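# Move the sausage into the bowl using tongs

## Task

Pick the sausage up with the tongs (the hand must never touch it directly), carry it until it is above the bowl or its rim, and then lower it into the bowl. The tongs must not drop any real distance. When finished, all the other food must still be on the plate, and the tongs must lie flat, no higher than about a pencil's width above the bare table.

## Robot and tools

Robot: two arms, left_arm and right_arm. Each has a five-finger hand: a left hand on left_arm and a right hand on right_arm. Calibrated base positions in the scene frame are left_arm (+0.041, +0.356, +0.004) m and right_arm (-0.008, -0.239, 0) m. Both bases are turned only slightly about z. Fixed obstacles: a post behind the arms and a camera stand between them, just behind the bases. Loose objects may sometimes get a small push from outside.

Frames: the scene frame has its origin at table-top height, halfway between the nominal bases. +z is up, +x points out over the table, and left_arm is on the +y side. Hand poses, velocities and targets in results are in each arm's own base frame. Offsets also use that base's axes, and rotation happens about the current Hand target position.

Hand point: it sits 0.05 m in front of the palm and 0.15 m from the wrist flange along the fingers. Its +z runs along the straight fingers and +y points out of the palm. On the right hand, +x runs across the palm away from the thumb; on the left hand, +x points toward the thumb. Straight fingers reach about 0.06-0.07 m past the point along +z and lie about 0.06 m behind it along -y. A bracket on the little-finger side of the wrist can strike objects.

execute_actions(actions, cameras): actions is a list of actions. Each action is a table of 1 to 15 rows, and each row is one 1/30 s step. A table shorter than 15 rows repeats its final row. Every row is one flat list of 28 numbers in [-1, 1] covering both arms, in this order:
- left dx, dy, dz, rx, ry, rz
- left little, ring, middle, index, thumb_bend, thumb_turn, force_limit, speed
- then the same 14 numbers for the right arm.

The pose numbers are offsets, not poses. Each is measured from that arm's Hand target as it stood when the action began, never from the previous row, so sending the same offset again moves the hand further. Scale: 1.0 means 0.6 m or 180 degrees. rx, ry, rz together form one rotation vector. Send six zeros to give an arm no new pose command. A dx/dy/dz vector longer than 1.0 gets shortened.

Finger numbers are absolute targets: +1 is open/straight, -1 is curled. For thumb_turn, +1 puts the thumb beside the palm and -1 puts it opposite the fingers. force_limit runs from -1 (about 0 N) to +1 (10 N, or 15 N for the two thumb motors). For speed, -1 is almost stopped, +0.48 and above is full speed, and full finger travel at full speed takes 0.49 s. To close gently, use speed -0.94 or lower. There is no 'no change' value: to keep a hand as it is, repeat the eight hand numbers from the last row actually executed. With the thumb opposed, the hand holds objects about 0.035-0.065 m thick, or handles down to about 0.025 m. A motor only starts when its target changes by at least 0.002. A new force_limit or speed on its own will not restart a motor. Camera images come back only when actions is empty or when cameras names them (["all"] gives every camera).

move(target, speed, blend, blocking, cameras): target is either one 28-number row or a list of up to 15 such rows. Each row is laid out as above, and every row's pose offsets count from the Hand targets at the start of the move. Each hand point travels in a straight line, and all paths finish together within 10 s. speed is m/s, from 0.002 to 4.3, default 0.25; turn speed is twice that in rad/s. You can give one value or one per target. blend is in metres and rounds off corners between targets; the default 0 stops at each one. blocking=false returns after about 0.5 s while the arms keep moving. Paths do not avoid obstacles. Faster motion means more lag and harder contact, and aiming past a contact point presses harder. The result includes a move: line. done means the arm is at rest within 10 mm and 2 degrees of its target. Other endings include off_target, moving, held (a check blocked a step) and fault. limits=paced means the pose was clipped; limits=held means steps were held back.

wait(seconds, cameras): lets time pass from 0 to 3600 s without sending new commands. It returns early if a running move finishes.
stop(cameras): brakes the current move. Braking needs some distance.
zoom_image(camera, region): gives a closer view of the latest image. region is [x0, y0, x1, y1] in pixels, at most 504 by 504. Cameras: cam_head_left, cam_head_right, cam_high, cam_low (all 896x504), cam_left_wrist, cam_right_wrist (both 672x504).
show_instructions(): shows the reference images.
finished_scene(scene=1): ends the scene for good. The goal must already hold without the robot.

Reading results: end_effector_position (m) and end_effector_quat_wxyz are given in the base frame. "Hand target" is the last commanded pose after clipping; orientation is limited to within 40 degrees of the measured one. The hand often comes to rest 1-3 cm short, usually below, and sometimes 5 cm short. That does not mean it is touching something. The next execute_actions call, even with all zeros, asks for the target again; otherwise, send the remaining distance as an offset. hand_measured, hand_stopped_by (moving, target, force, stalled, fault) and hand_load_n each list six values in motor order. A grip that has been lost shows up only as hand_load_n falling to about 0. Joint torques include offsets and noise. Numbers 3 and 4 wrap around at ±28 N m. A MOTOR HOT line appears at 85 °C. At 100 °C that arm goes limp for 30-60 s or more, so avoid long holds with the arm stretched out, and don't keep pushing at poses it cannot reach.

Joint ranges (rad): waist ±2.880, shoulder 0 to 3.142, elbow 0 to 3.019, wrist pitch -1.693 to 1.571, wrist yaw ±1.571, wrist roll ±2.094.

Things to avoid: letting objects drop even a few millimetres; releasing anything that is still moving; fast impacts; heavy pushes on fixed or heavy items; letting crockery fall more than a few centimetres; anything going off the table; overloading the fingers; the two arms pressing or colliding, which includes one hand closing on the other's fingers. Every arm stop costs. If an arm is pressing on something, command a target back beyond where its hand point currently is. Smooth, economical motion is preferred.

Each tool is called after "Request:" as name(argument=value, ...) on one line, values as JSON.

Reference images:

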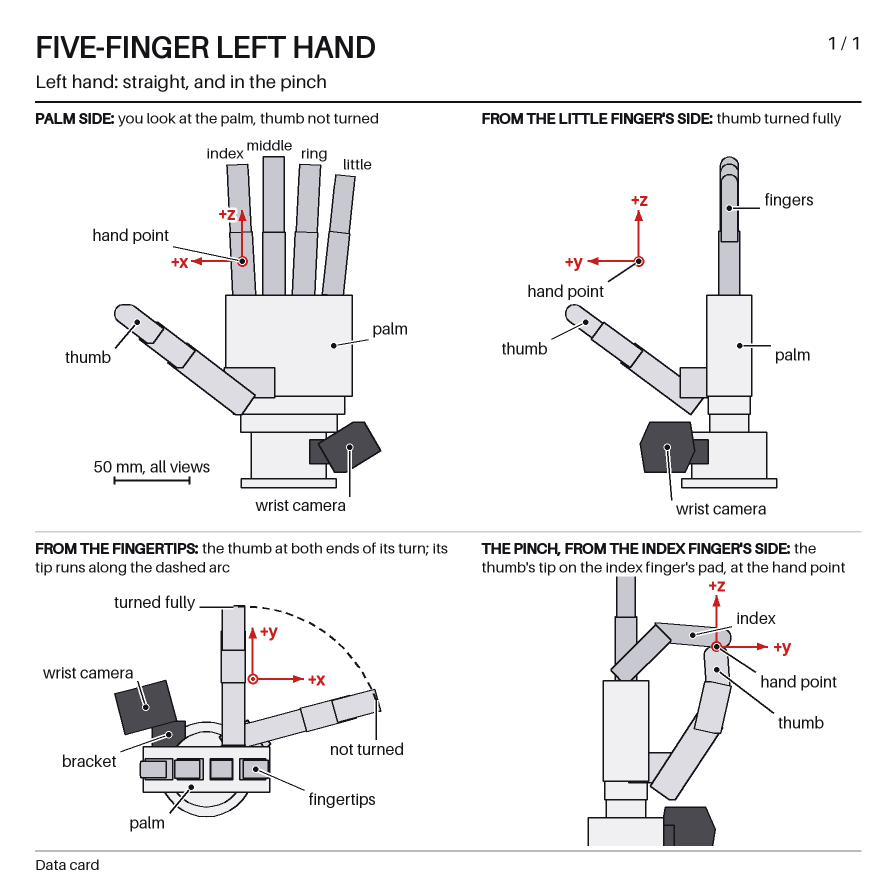

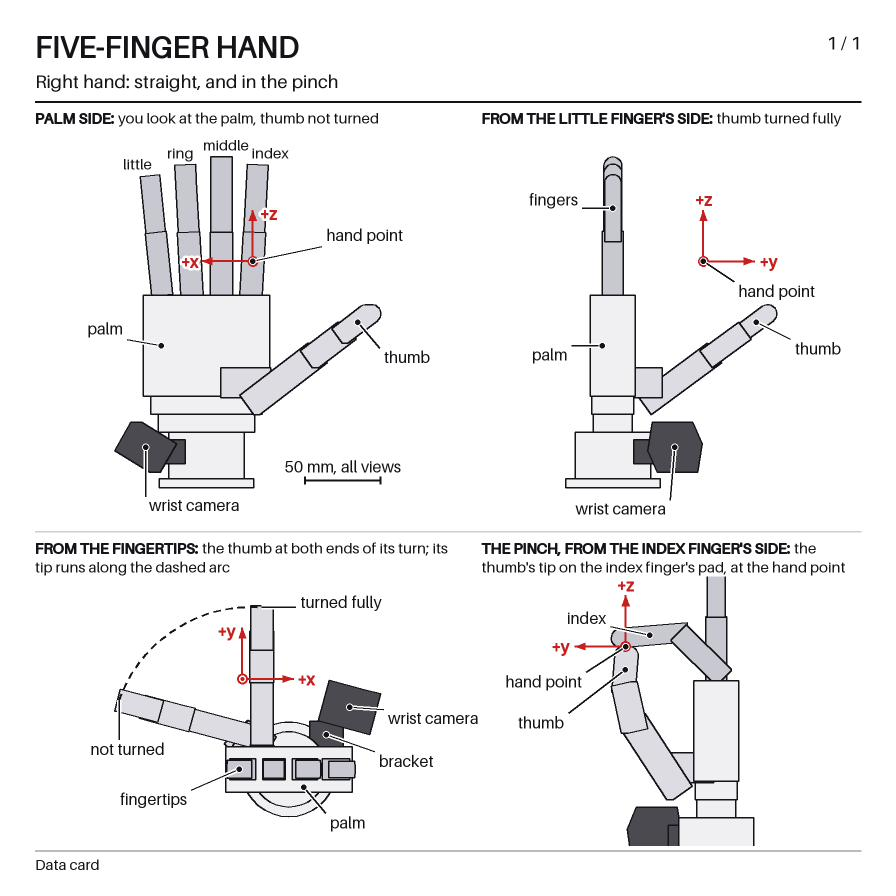

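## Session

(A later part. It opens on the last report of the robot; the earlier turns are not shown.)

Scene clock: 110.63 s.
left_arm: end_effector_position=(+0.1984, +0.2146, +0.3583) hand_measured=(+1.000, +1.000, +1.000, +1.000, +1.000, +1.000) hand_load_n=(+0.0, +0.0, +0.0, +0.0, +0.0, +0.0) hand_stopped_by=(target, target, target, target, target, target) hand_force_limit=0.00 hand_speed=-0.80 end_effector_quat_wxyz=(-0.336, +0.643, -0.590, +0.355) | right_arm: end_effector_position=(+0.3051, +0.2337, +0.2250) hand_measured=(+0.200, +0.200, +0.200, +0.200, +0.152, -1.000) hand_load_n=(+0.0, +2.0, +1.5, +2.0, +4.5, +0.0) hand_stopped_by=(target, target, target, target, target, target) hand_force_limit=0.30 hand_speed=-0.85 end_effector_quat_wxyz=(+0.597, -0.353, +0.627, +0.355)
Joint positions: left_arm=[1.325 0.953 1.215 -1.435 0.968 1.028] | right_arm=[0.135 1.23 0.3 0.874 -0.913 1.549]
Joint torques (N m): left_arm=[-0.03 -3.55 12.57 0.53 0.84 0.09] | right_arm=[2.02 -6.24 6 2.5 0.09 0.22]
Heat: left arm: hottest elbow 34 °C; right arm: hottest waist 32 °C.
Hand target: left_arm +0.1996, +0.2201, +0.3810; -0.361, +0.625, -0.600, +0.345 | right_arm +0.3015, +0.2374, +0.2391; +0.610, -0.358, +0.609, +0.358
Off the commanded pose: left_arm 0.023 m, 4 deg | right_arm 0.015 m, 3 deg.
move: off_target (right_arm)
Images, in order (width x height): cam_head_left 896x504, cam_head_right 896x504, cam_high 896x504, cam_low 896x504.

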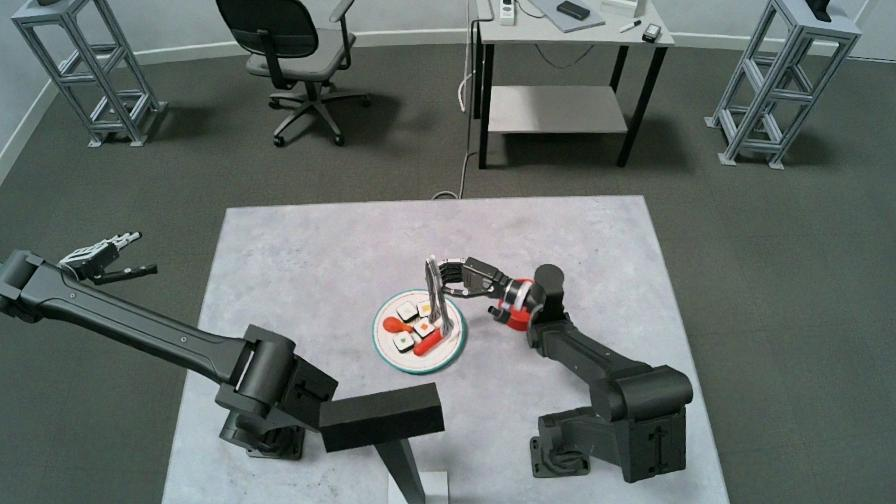

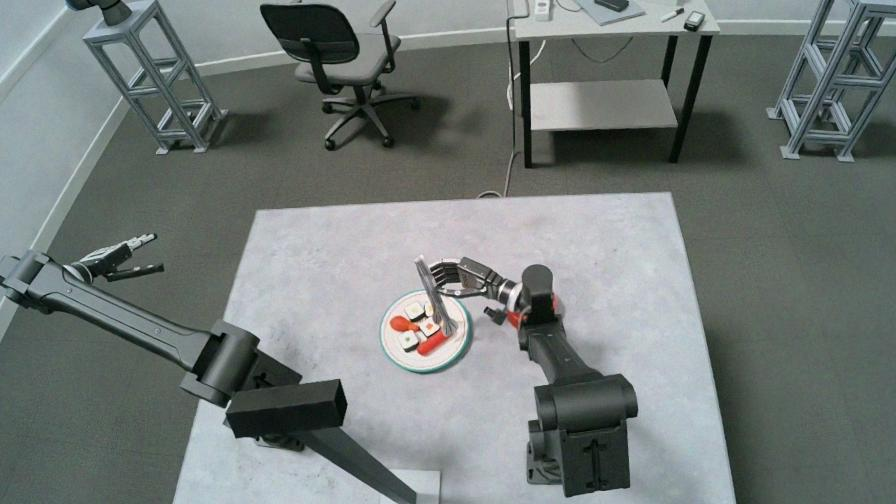

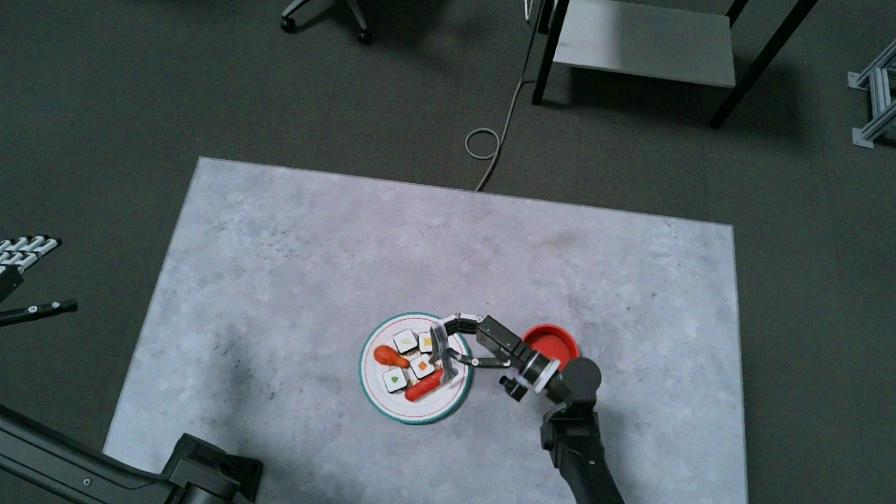

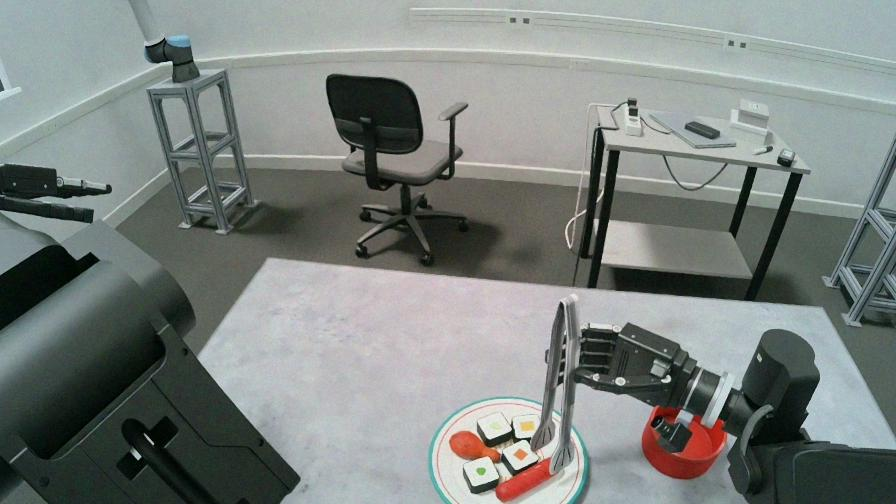

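Request:
move(target=[0,0,0,0,0,0,1,1,1,1,1,1,0,-0.8,0.008,-0.014,0.0,0,0,0,0.2,0.2,0.2,0.2,0.15,-1,0.3,-0.85], speed=0.05, cameras=["cam_high","cam_low","cam_head_left","cam_head_right"])

Request:
zoom_image(camera="cam_high", region=[390, 340, 480, 410])

Request:
zoom_image(camera="cam_low", region=[480, 400, 600, 504])

Scene clock: 117.07 s.
left_arm: end_effector_position=(+0.1984, +0.2146, +0.3583) hand_measured=(+1.000, +1.000, +1.000, +1.000, +1.000, +1.000) hand_load_n=(+0.0, +0.0, +0.0, +0.0, +0.0, +0.0) hand_stopped_by=(target, target, target, target, target, target) hand_force_limit=0.00 hand_speed=-0.80 end_effector_quat_wxyz=(-0.336, +0.643, -0.590, +0.355) | right_arm: end_effector_position=(+0.3009, +0.2342, +0.2253) hand_measured=(+0.200, +0.200, +0.200, +0.200, +0.152, -1.000) hand_load_n=(+0.0, +1.5, +1.5, +2.0, +4.5, +0.0) hand_stopped_by=(target, target, target, target, target, target) hand_force_limit=0.30 hand_speed=-0.85 end_effector_quat_wxyz=(+0.594, -0.359, +0.623, +0.361)
Joint positions: left_arm=[1.325 0.953 1.215 -1.435 0.968 1.028] | right_arm=[0.134 1.23 0.3 0.874 -0.936 1.549]
Joint torques (N m): left_arm=[-0.15 -3.49 12.55 0.49 0.84 0.09] | right_arm=[0.03 -4.89 6.61 2.26 -0.22 0.19]
Heat: left arm: hottest elbow 34 °C; right arm: hottest waist 32 °C.
Hand target: left_arm +0.1996, +0.2201, +0.3810; -0.361, +0.625, -0.600, +0.345 | right_arm +0.3063, +0.2290, +0.2391; +0.610, -0.358, +0.609, +0.358
Off the commanded pose: left_arm 0.023 m, 4 deg | right_arm 0.016 m, 2 deg.
move: off_target (right_arm)
Images, in order (width x height): cam_head_left 896x504, cam_head_right 896x504, cam_high 896x504, cam_low 896x504.

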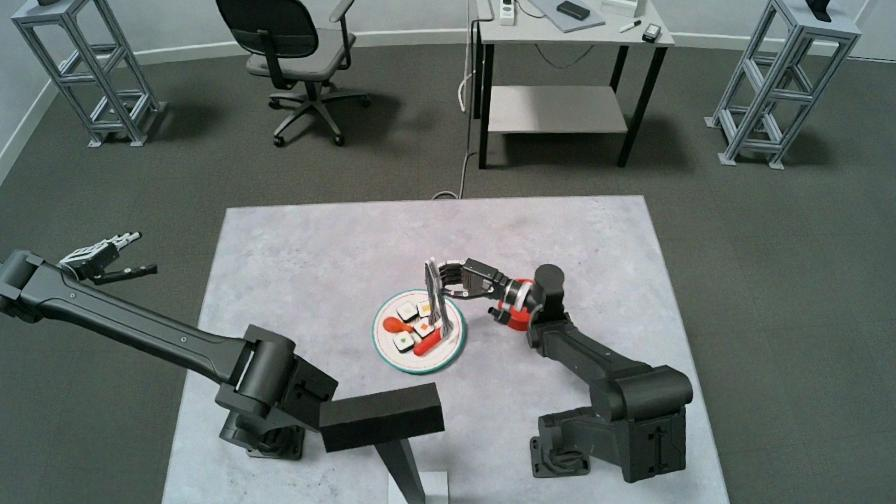

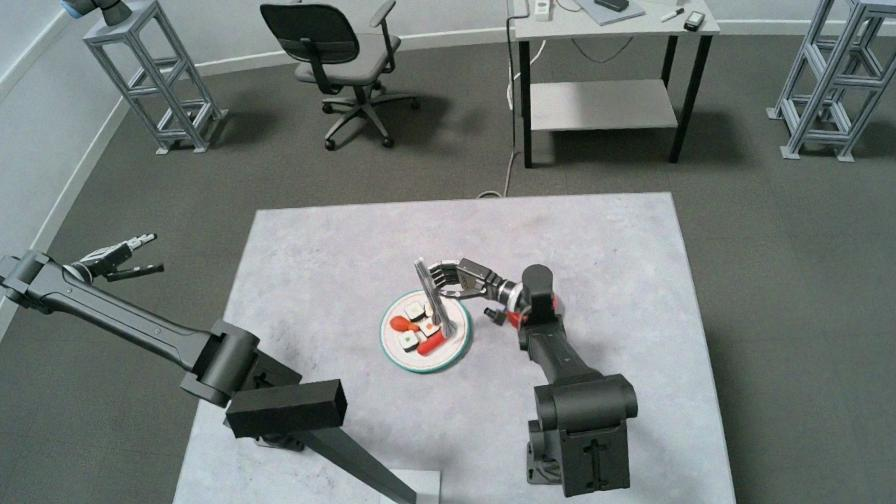

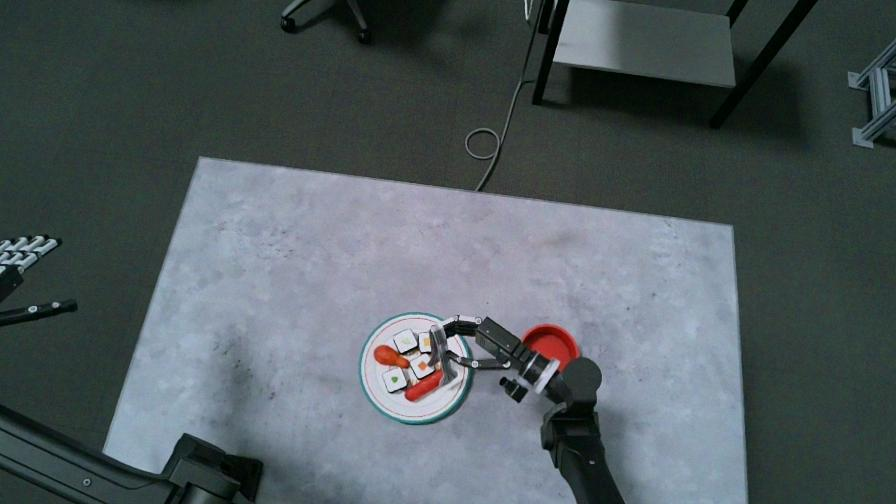

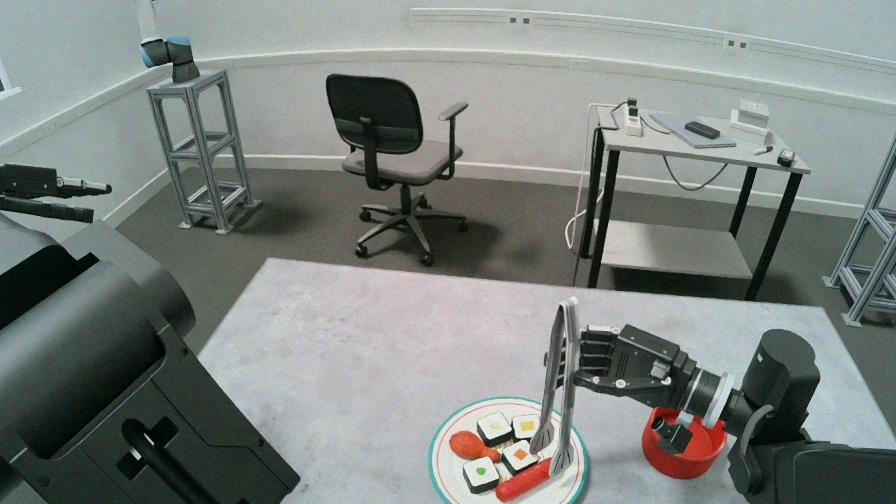

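Scaled by 5.600 from the camera's image (finer frame: 1280x720).

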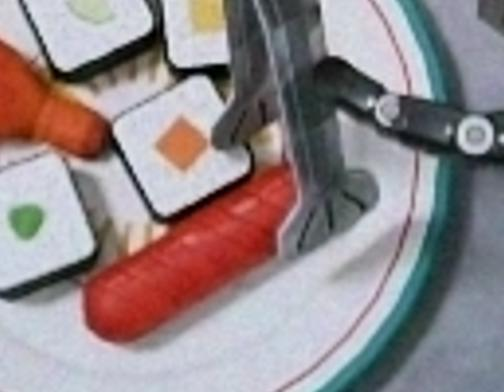

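Scaled by 4.200 from the camera's image (finer frame: 1280x720).

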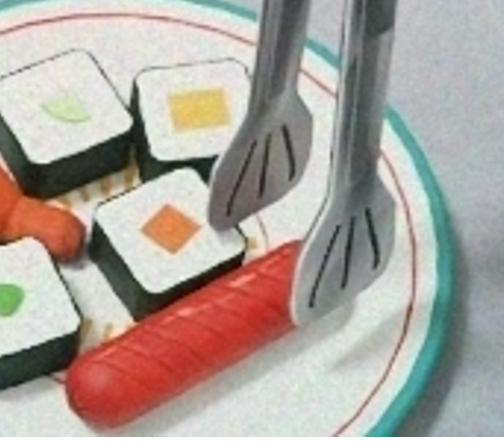

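Request:
move(target=[0,0,0,0,0,0,1,1,1,1,1,1,0,-0.8,0.01,-0.017,0.0,0,0,0,0.2,0.2,0.2,0.2,0.15,-1,0.3,-0.85], speed=0.05, cameras=["cam_high","cam_low"])

Request:
zoom_image(camera="cam_high", region=[390, 340, 480, 410])

Request:
zoom_image(camera="cam_low", region=[480, 400, 600, 504])

Scene clock: 118.40 s.
left_arm: end_effector_position=(+0.1984, +0.2146, +0.3583) hand_measured=(+1.000, +1.000, +1.000, +1.000, +1.000, +1.000) hand_load_n=(+0.0, +0.0, +0.0, +0.0, +0.0, +0.0) hand_stopped_by=(target, target, target, target, target, target) hand_force_limit=0.00 hand_speed=-0.80 end_effector_quat_wxyz=(-0.336, +0.643, -0.590, +0.355) | right_arm: end_effector_position=(+0.3060, +0.2197, +0.2231) hand_measured=(+0.200, +0.200, +0.200, +0.200, +0.152, -1.000) hand_load_n=(+0.0, +2.0, +1.5, +2.0, +4.5, +0.0) hand_stopped_by=(target, target, target, target, target, target) hand_force_limit=0.30 hand_speed=-0.85 end_effector_quat_wxyz=(+0.595, -0.353, +0.627, +0.359)
Joint positions: left_arm=[1.325 0.953 1.215 -1.435 0.968 1.028] | right_arm=[0.08 1.241 0.3 0.879 -0.976 1.549]
Joint torques (N m): left_arm=[-0.09 -3.49 12.56 0.5 0.84 0.09] | right_arm=[-0.09 -5.77 7.6 2.48 -0.24 0.23]
Heat: left arm: hottest elbow 34 °C; right arm: hottest waist 32 °C.
Hand target: left_arm +0.1996, +0.2201, +0.3810; -0.361, +0.625, -0.600, +0.345 | right_arm +0.3123, +0.2188, +0.2391; +0.610, -0.358, +0.609, +0.358
Off the commanded pose: left_arm 0.023 m, 4 deg | right_arm 0.017 m, 3 deg.
move: off_target (right_arm)

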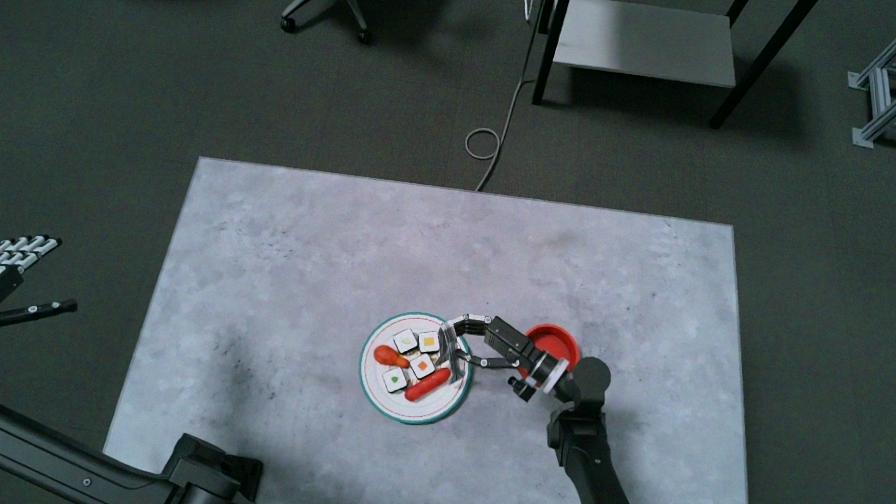

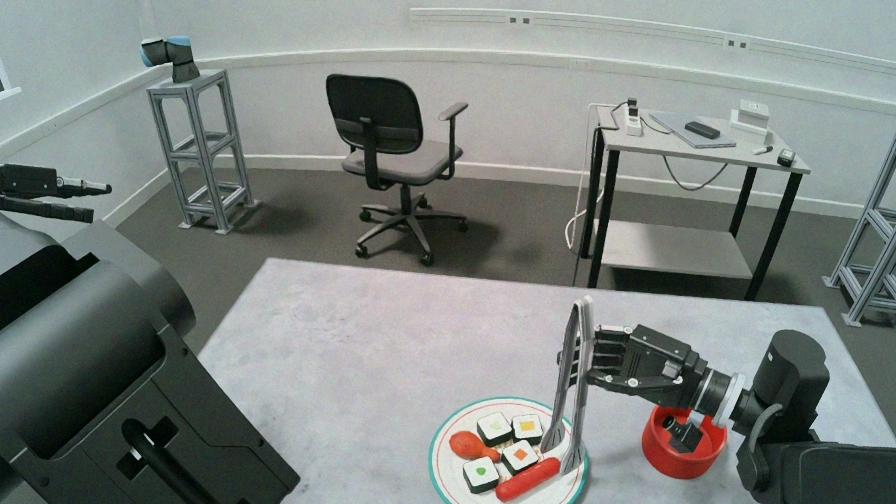

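Scaled by 5.600 from the camera's image (finer frame: 1280x720).

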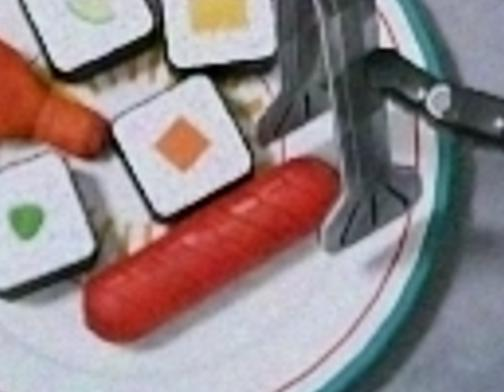

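Scaled by 4.200 from the camera's image (finer frame: 1280x720).

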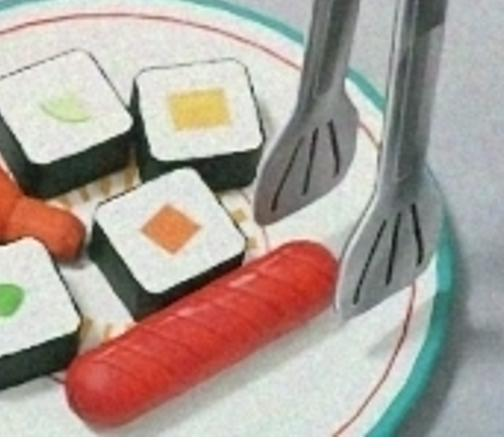

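Request:
move(target=[0,0,0,0,0,0,1,1,1,1,1,1,0,-0.8,-0.006,0.008,-0.025,0,0,0,0.2,0.2,0.2,0.2,0.15,-1,0.3,-0.85], speed=0.05, cameras=["cam_high","cam_low"])

Request:
zoom_image(camera="cam_high", region=[390, 340, 480, 410])

Request:
zoom_image(camera="cam_low", region=[480, 400, 600, 504])

Scene clock: 120.60 s.
left_arm: end_effector_position=(+0.1984, +0.2146, +0.3583) hand_measured=(+1.000, +1.000, +1.000, +1.000, +1.000, +1.000) hand_load_n=(+0.0, -0.5, +0.0, +0.0, +0.0, +0.0) hand_stopped_by=(target, target, target, target, target, target) hand_force_limit=0.00 hand_speed=-0.80 end_effector_quat_wxyz=(-0.336, +0.643, -0.590, +0.355) | right_arm: end_effector_position=(+0.3114, +0.2196, +0.2156) hand_measured=(+0.200, +0.200, +0.200, +0.200, +0.152, -1.000) hand_load_n=(+0.0, +2.0, +1.5, +2.0, +4.5, +0.0) hand_stopped_by=(target, target, target, target, target, target) hand_force_limit=0.30 hand_speed=-0.85 end_effector_quat_wxyz=(+0.603, -0.354, +0.622, +0.353)
Joint positions: left_arm=[1.325 0.953 1.215 -1.435 0.968 1.028] | right_arm=[0.08 1.301 0.3 0.958 -0.967 1.549]
Joint torques (N m): left_arm=[-0.15 -3.55 12.56 0.5 0.84 0.09] | right_arm=[1.96 -5.25 5.34 2.4 0.13 0.22]
Heat: left arm: hottest elbow 35 °C; right arm: hottest waist 32 °C.
Hand target: left_arm +0.1996, +0.2201, +0.3810; -0.361, +0.625, -0.600, +0.345 | right_arm +0.3087, +0.2236, +0.2241; +0.610, -0.358, +0.609, +0.358
Off the commanded pose: left_arm 0.023 m, 4 deg | right_arm 0.010 m, 2 deg.
move: done

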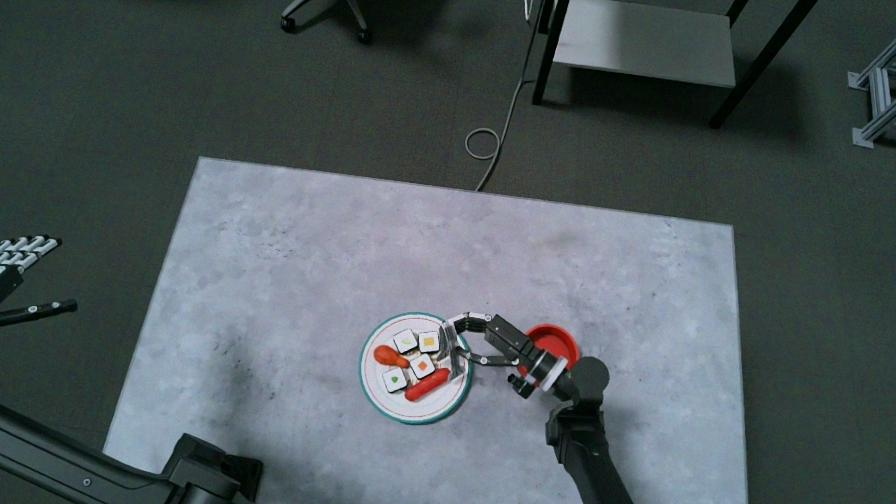

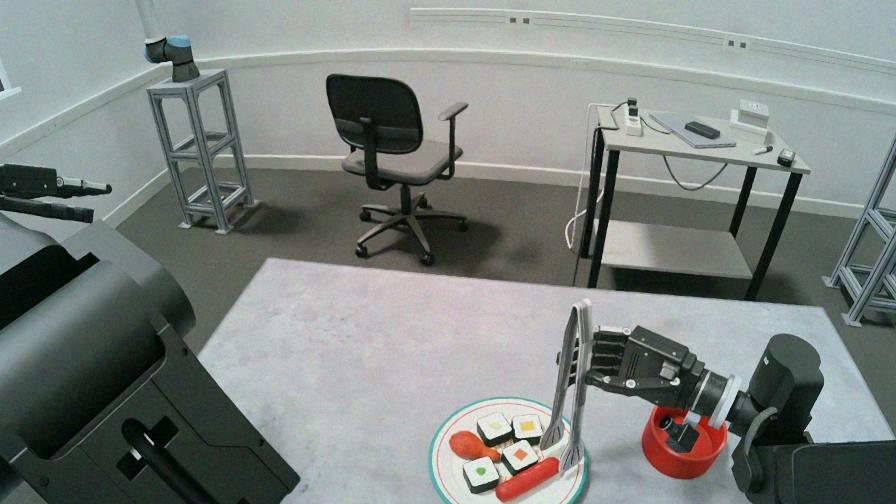

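Scaled by 5.600 from the camera's image (finer frame: 1280x720).

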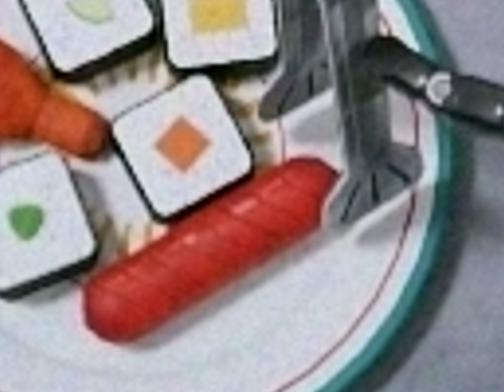

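Scaled by 4.200 from the camera's image (finer frame: 1280x720).

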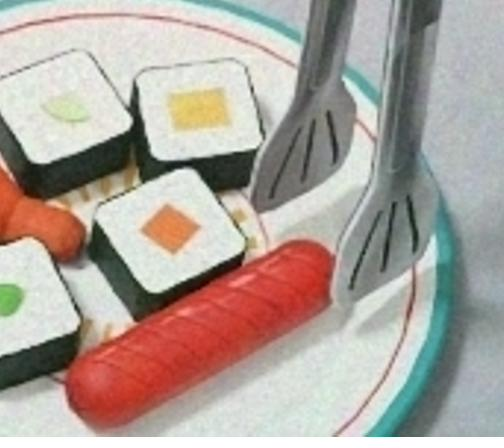

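Request:
move(target=[0,0,0,0,0,0,1,1,1,1,1,1,0,-0.8,-0.017,0.018,-0.008,0,0,0,0.2,0.2,0.2,0.2,0.15,-1,0.3,-0.85], speed=0.04, cameras=["cam_high","cam_low"])

Request:
zoom_image(camera="cam_high", region=[390, 340, 480, 410])

Request:
zoom_image(camera="cam_low", region=[480, 400, 600, 504])

Scene clock: 122.27 s.
left_arm: end_effector_position=(+0.1984, +0.2146, +0.3583) hand_measured=(+1.000, +1.000, +1.000, +1.000, +1.000, +1.000) hand_load_n=(+0.0, +0.0, +0.0, +0.0, +0.0, +0.0) hand_stopped_by=(target, target, target, target, target, target) hand_force_limit=0.00 hand_speed=-0.80 end_effector_quat_wxyz=(-0.336, +0.643, -0.590, +0.355) | right_arm: end_effector_position=(+0.3016, +0.2293, +0.2085) hand_measured=(+0.200, +0.200, +0.200, +0.200, +0.152, -1.000) hand_load_n=(+0.0, +1.5, +1.5, +2.5, +5.0, +0.0) hand_stopped_by=(target, target, target, target, target, target) hand_force_limit=0.30 hand_speed=-0.85 end_effector_quat_wxyz=(+0.601, -0.353, +0.625, +0.352)
Joint positions: left_arm=[1.325 0.953 1.215 -1.435 0.968 1.028] | right_arm=[0.122 1.301 0.271 0.981 -0.922 1.549]
Joint torques (N m): left_arm=[-0.15 -3.49 12.56 0.53 0.84 0.09] | right_arm=[1.73 -5.71 5.22 2.48 0.13 0.19]
Heat: left arm: hottest elbow 35 °C; right arm: hottest waist 32 °C.
Hand target: left_arm +0.1996, +0.2201, +0.3810; -0.361, +0.625, -0.600, +0.345 | right_arm +0.2985, +0.2344, +0.2193; +0.610, -0.358, +0.609, +0.358
Off the commanded pose: left_arm 0.023 m, 4 deg | right_arm 0.012 m, 2 deg.
move: off_target (right_arm)

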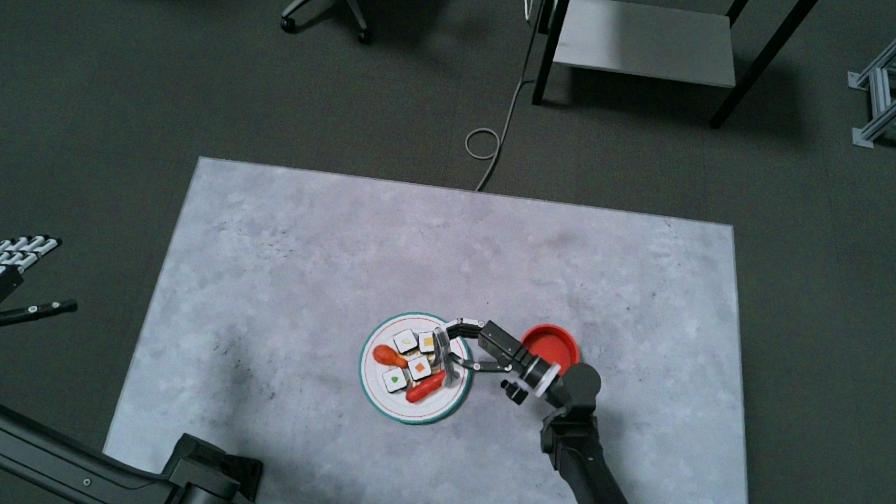

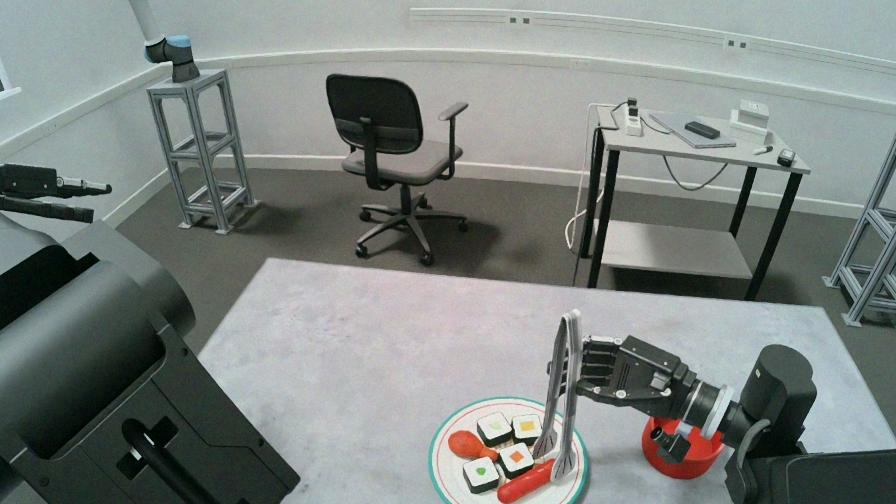

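Scaled by 5.600 from the camera's image (finer frame: 1280x720).

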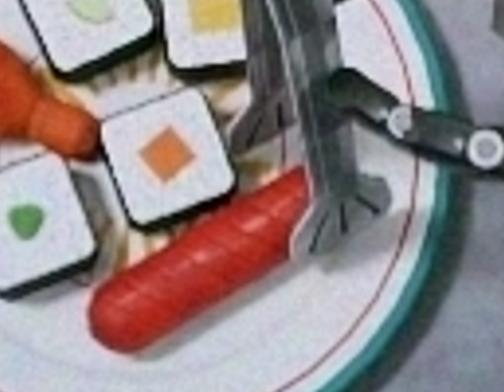

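Scaled by 4.200 from the camera's image (finer frame: 1280x720).

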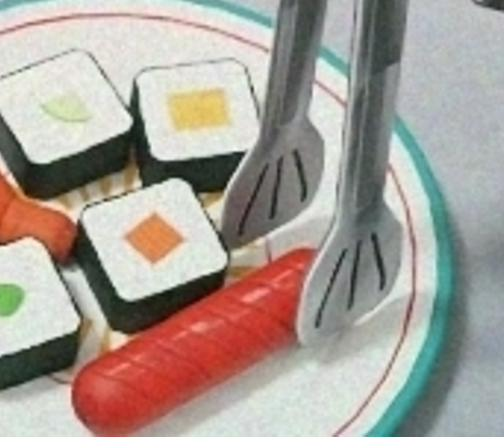

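Request:
move(target=[0,0,0,0,0,0,1,1,1,1,1,1,0,-0.8,-0.018,0.022,-0.005,0,0,0,0.2,0.2,0.2,0.2,0.15,-1,0.3,-0.85], speed=0.04, cameras=["cam_high","cam_low"])

Request:
zoom_image(camera="cam_high", region=[390, 340, 480, 410])

Request:
zoom_image(camera="cam_low", region=[480, 400, 600, 504])

Scene clock: 123.67 s.
left_arm: end_effector_position=(+0.1984, +0.2146, +0.3583) hand_measured=(+1.000, +1.000, +1.000, +1.000, +1.000, +1.000) hand_load_n=(+0.0, +0.0, +0.0, +0.0, +0.0, +0.0) hand_stopped_by=(target, target, target, target, target, target) hand_force_limit=0.00 hand_speed=-0.80 end_effector_quat_wxyz=(-0.336, +0.643, -0.590, +0.355) | right_arm: end_effector_position=(+0.2929, +0.2425, +0.2028) hand_measured=(+0.200, +0.200, +0.200, +0.200, +0.152, -1.000) hand_load_n=(+0.0, +1.5, +1.5, +2.0, +4.5, +0.0) hand_stopped_by=(target, target, target, target, target, target) hand_force_limit=0.30 hand_speed=-0.85 end_effector_quat_wxyz=(+0.599, -0.352, +0.627, +0.352)
Joint positions: left_arm=[1.325 0.953 1.215 -1.435 0.968 1.028] | right_arm=[0.178 1.301 0.249 0.997 -0.864 1.549]
Joint torques (N m): left_arm=[-0.09 -3.43 12.56 0.53 0.84 0.09] | right_arm=[2.37 -6.18 5.09 2.37 0.14 0.17]
Heat: left arm: hottest elbow 35 °C; right arm: hottest waist 32 °C.
Hand target: left_arm +0.1996, +0.2201, +0.3810; -0.361, +0.625, -0.600, +0.345 | right_arm +0.2877, +0.2476, +0.2163; +0.610, -0.358, +0.609, +0.358
Off the commanded pose: left_arm 0.023 m, 4 deg | right_arm 0.015 m, 3 deg.
move: off_target (right_arm)

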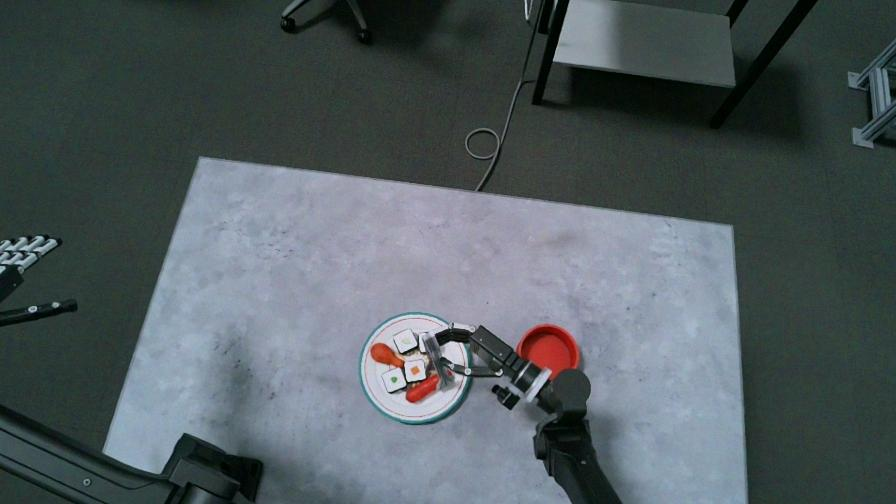

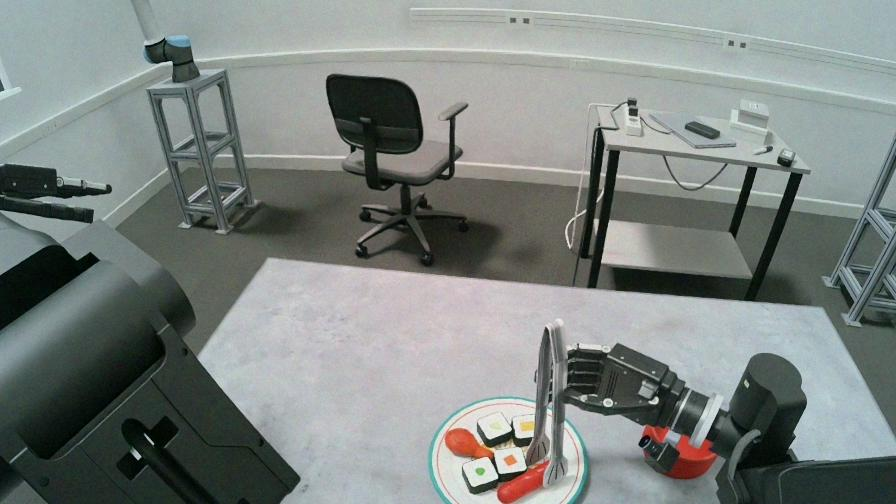

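Scaled by 5.600 from the camera's image (finer frame: 1280x720).

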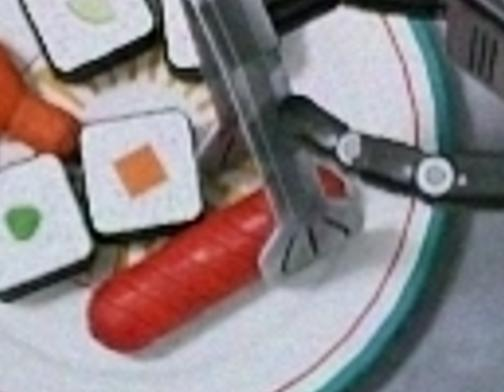

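Scaled by 4.200 from the camera's image (finer frame: 1280x720).

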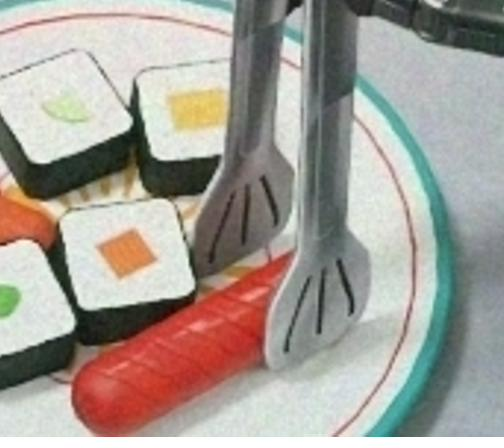

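Request:
move(target=[0,0,0,0,0,0,1,1,1,1,1,1,0,-0.8,-0.011,0.014,0.004,0,0,0,0.2,0.2,0.2,0.2,0.15,-1,0.3,-0.85], speed=0.04, cameras=["cam_high","cam_low","cam_head_left"])

Request:
zoom_image(camera="cam_high", region=[390, 340, 480, 410])

Request:
zoom_image(camera="cam_low", region=[480, 400, 600, 504])

Request:
zoom_image(camera="cam_head_left", region=[390, 290, 480, 380])

Scene clock: 125.07 s.
left_arm: end_effector_position=(+0.1984, +0.2146, +0.3583) hand_measured=(+1.000, +1.000, +1.000, +1.000, +1.000, +1.000) hand_load_n=(+0.0, +0.0, +0.0, +0.0, +0.0, +0.0) hand_stopped_by=(target, target, target, target, target, target) hand_force_limit=0.00 hand_speed=-0.80 end_effector_quat_wxyz=(-0.336, +0.643, -0.590, +0.355) | right_arm: end_effector_position=(+0.2851, +0.2512, +0.2063) hand_measured=(+0.200, +0.200, +0.200, +0.200, +0.152, -1.000) hand_load_n=(+0.0, +1.0, +1.5, +2.0, +4.5, +0.0) hand_stopped_by=(target, target, target, target, target, target) hand_force_limit=0.30 hand_speed=-0.85 end_effector_quat_wxyz=(+0.603, -0.355, +0.623, +0.350)
Joint positions: left_arm=[1.325 0.953 1.215 -1.435 0.968 1.028] | right_arm=[0.218 1.275 0.237 0.997 -0.826 1.549]
Joint torques (N m): left_arm=[-0.03 -3.55 12.59 0.51 0.84 0.09] | right_arm=[1.9 -6.24 5.24 1.77 0.17 0.21]
Heat: left arm: hottest elbow 35 °C; right arm: hottest waist 32 °C.
Hand target: left_arm +0.1996, +0.2201, +0.3810; -0.361, +0.625, -0.600, +0.345 | right_arm +0.2811, +0.2560, +0.2187; +0.610, -0.358, +0.609, +0.358
Off the commanded pose: left_arm 0.023 m, 4 deg | right_arm 0.014 m, 2 deg.
move: off_target (right_arm)
Images, in order (width x height): cam_head_left 896x504, cam_high 896x504, cam_low 896x504.

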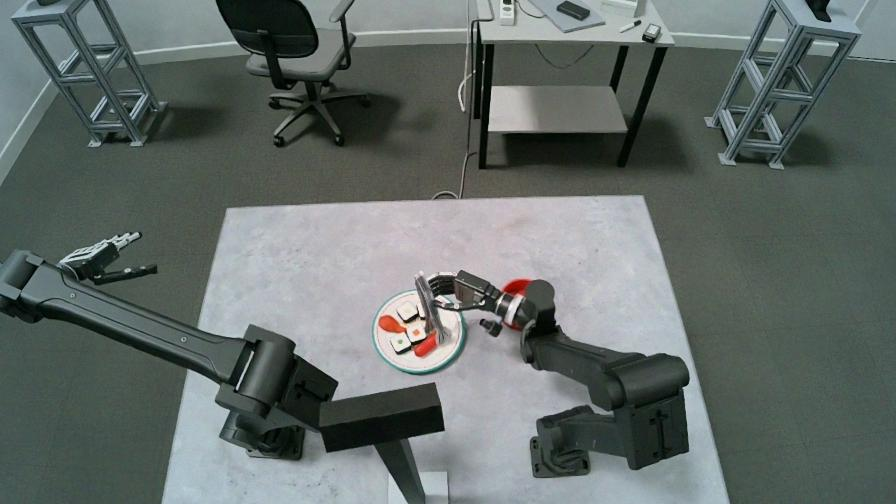

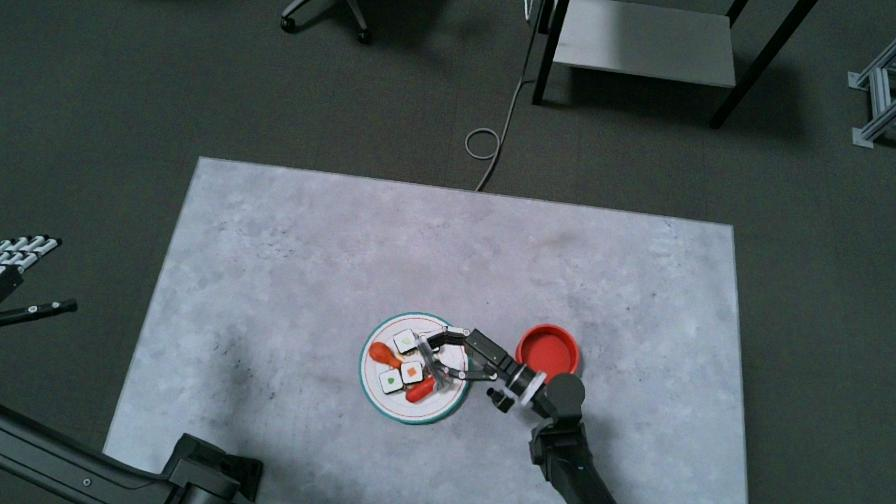

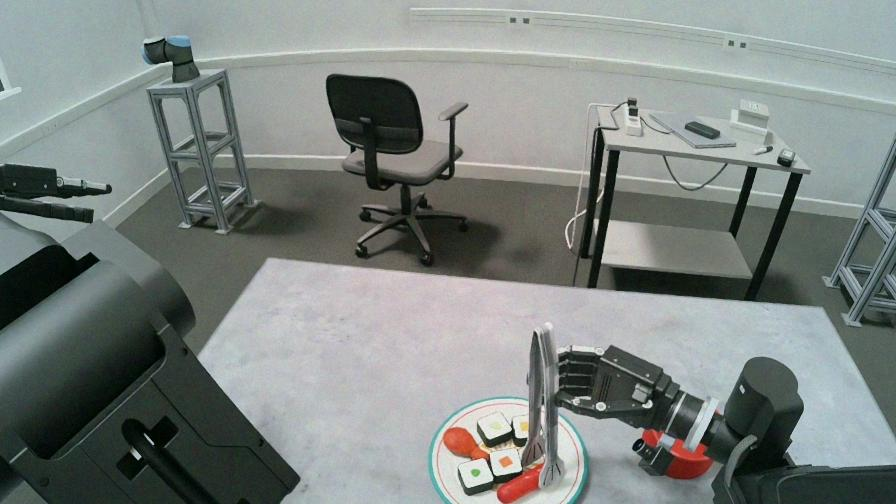

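Scaled by 5.600 from the camera's image (finer frame: 1280x720).

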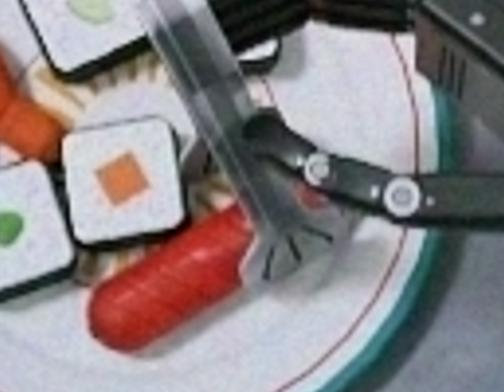

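Scaled by 4.200 from the camera's image (finer frame: 1280x720).

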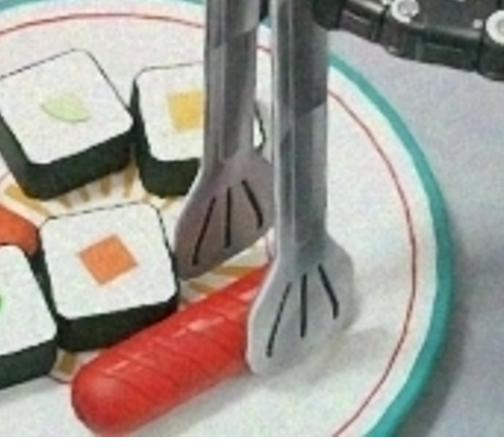

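Scaled by 5.600 from the camera's image (finer frame: 1280x720).

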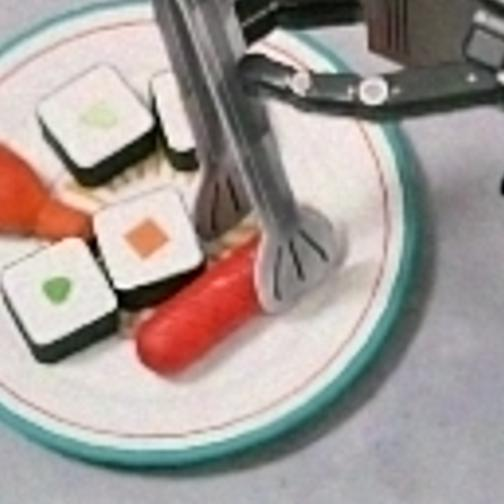

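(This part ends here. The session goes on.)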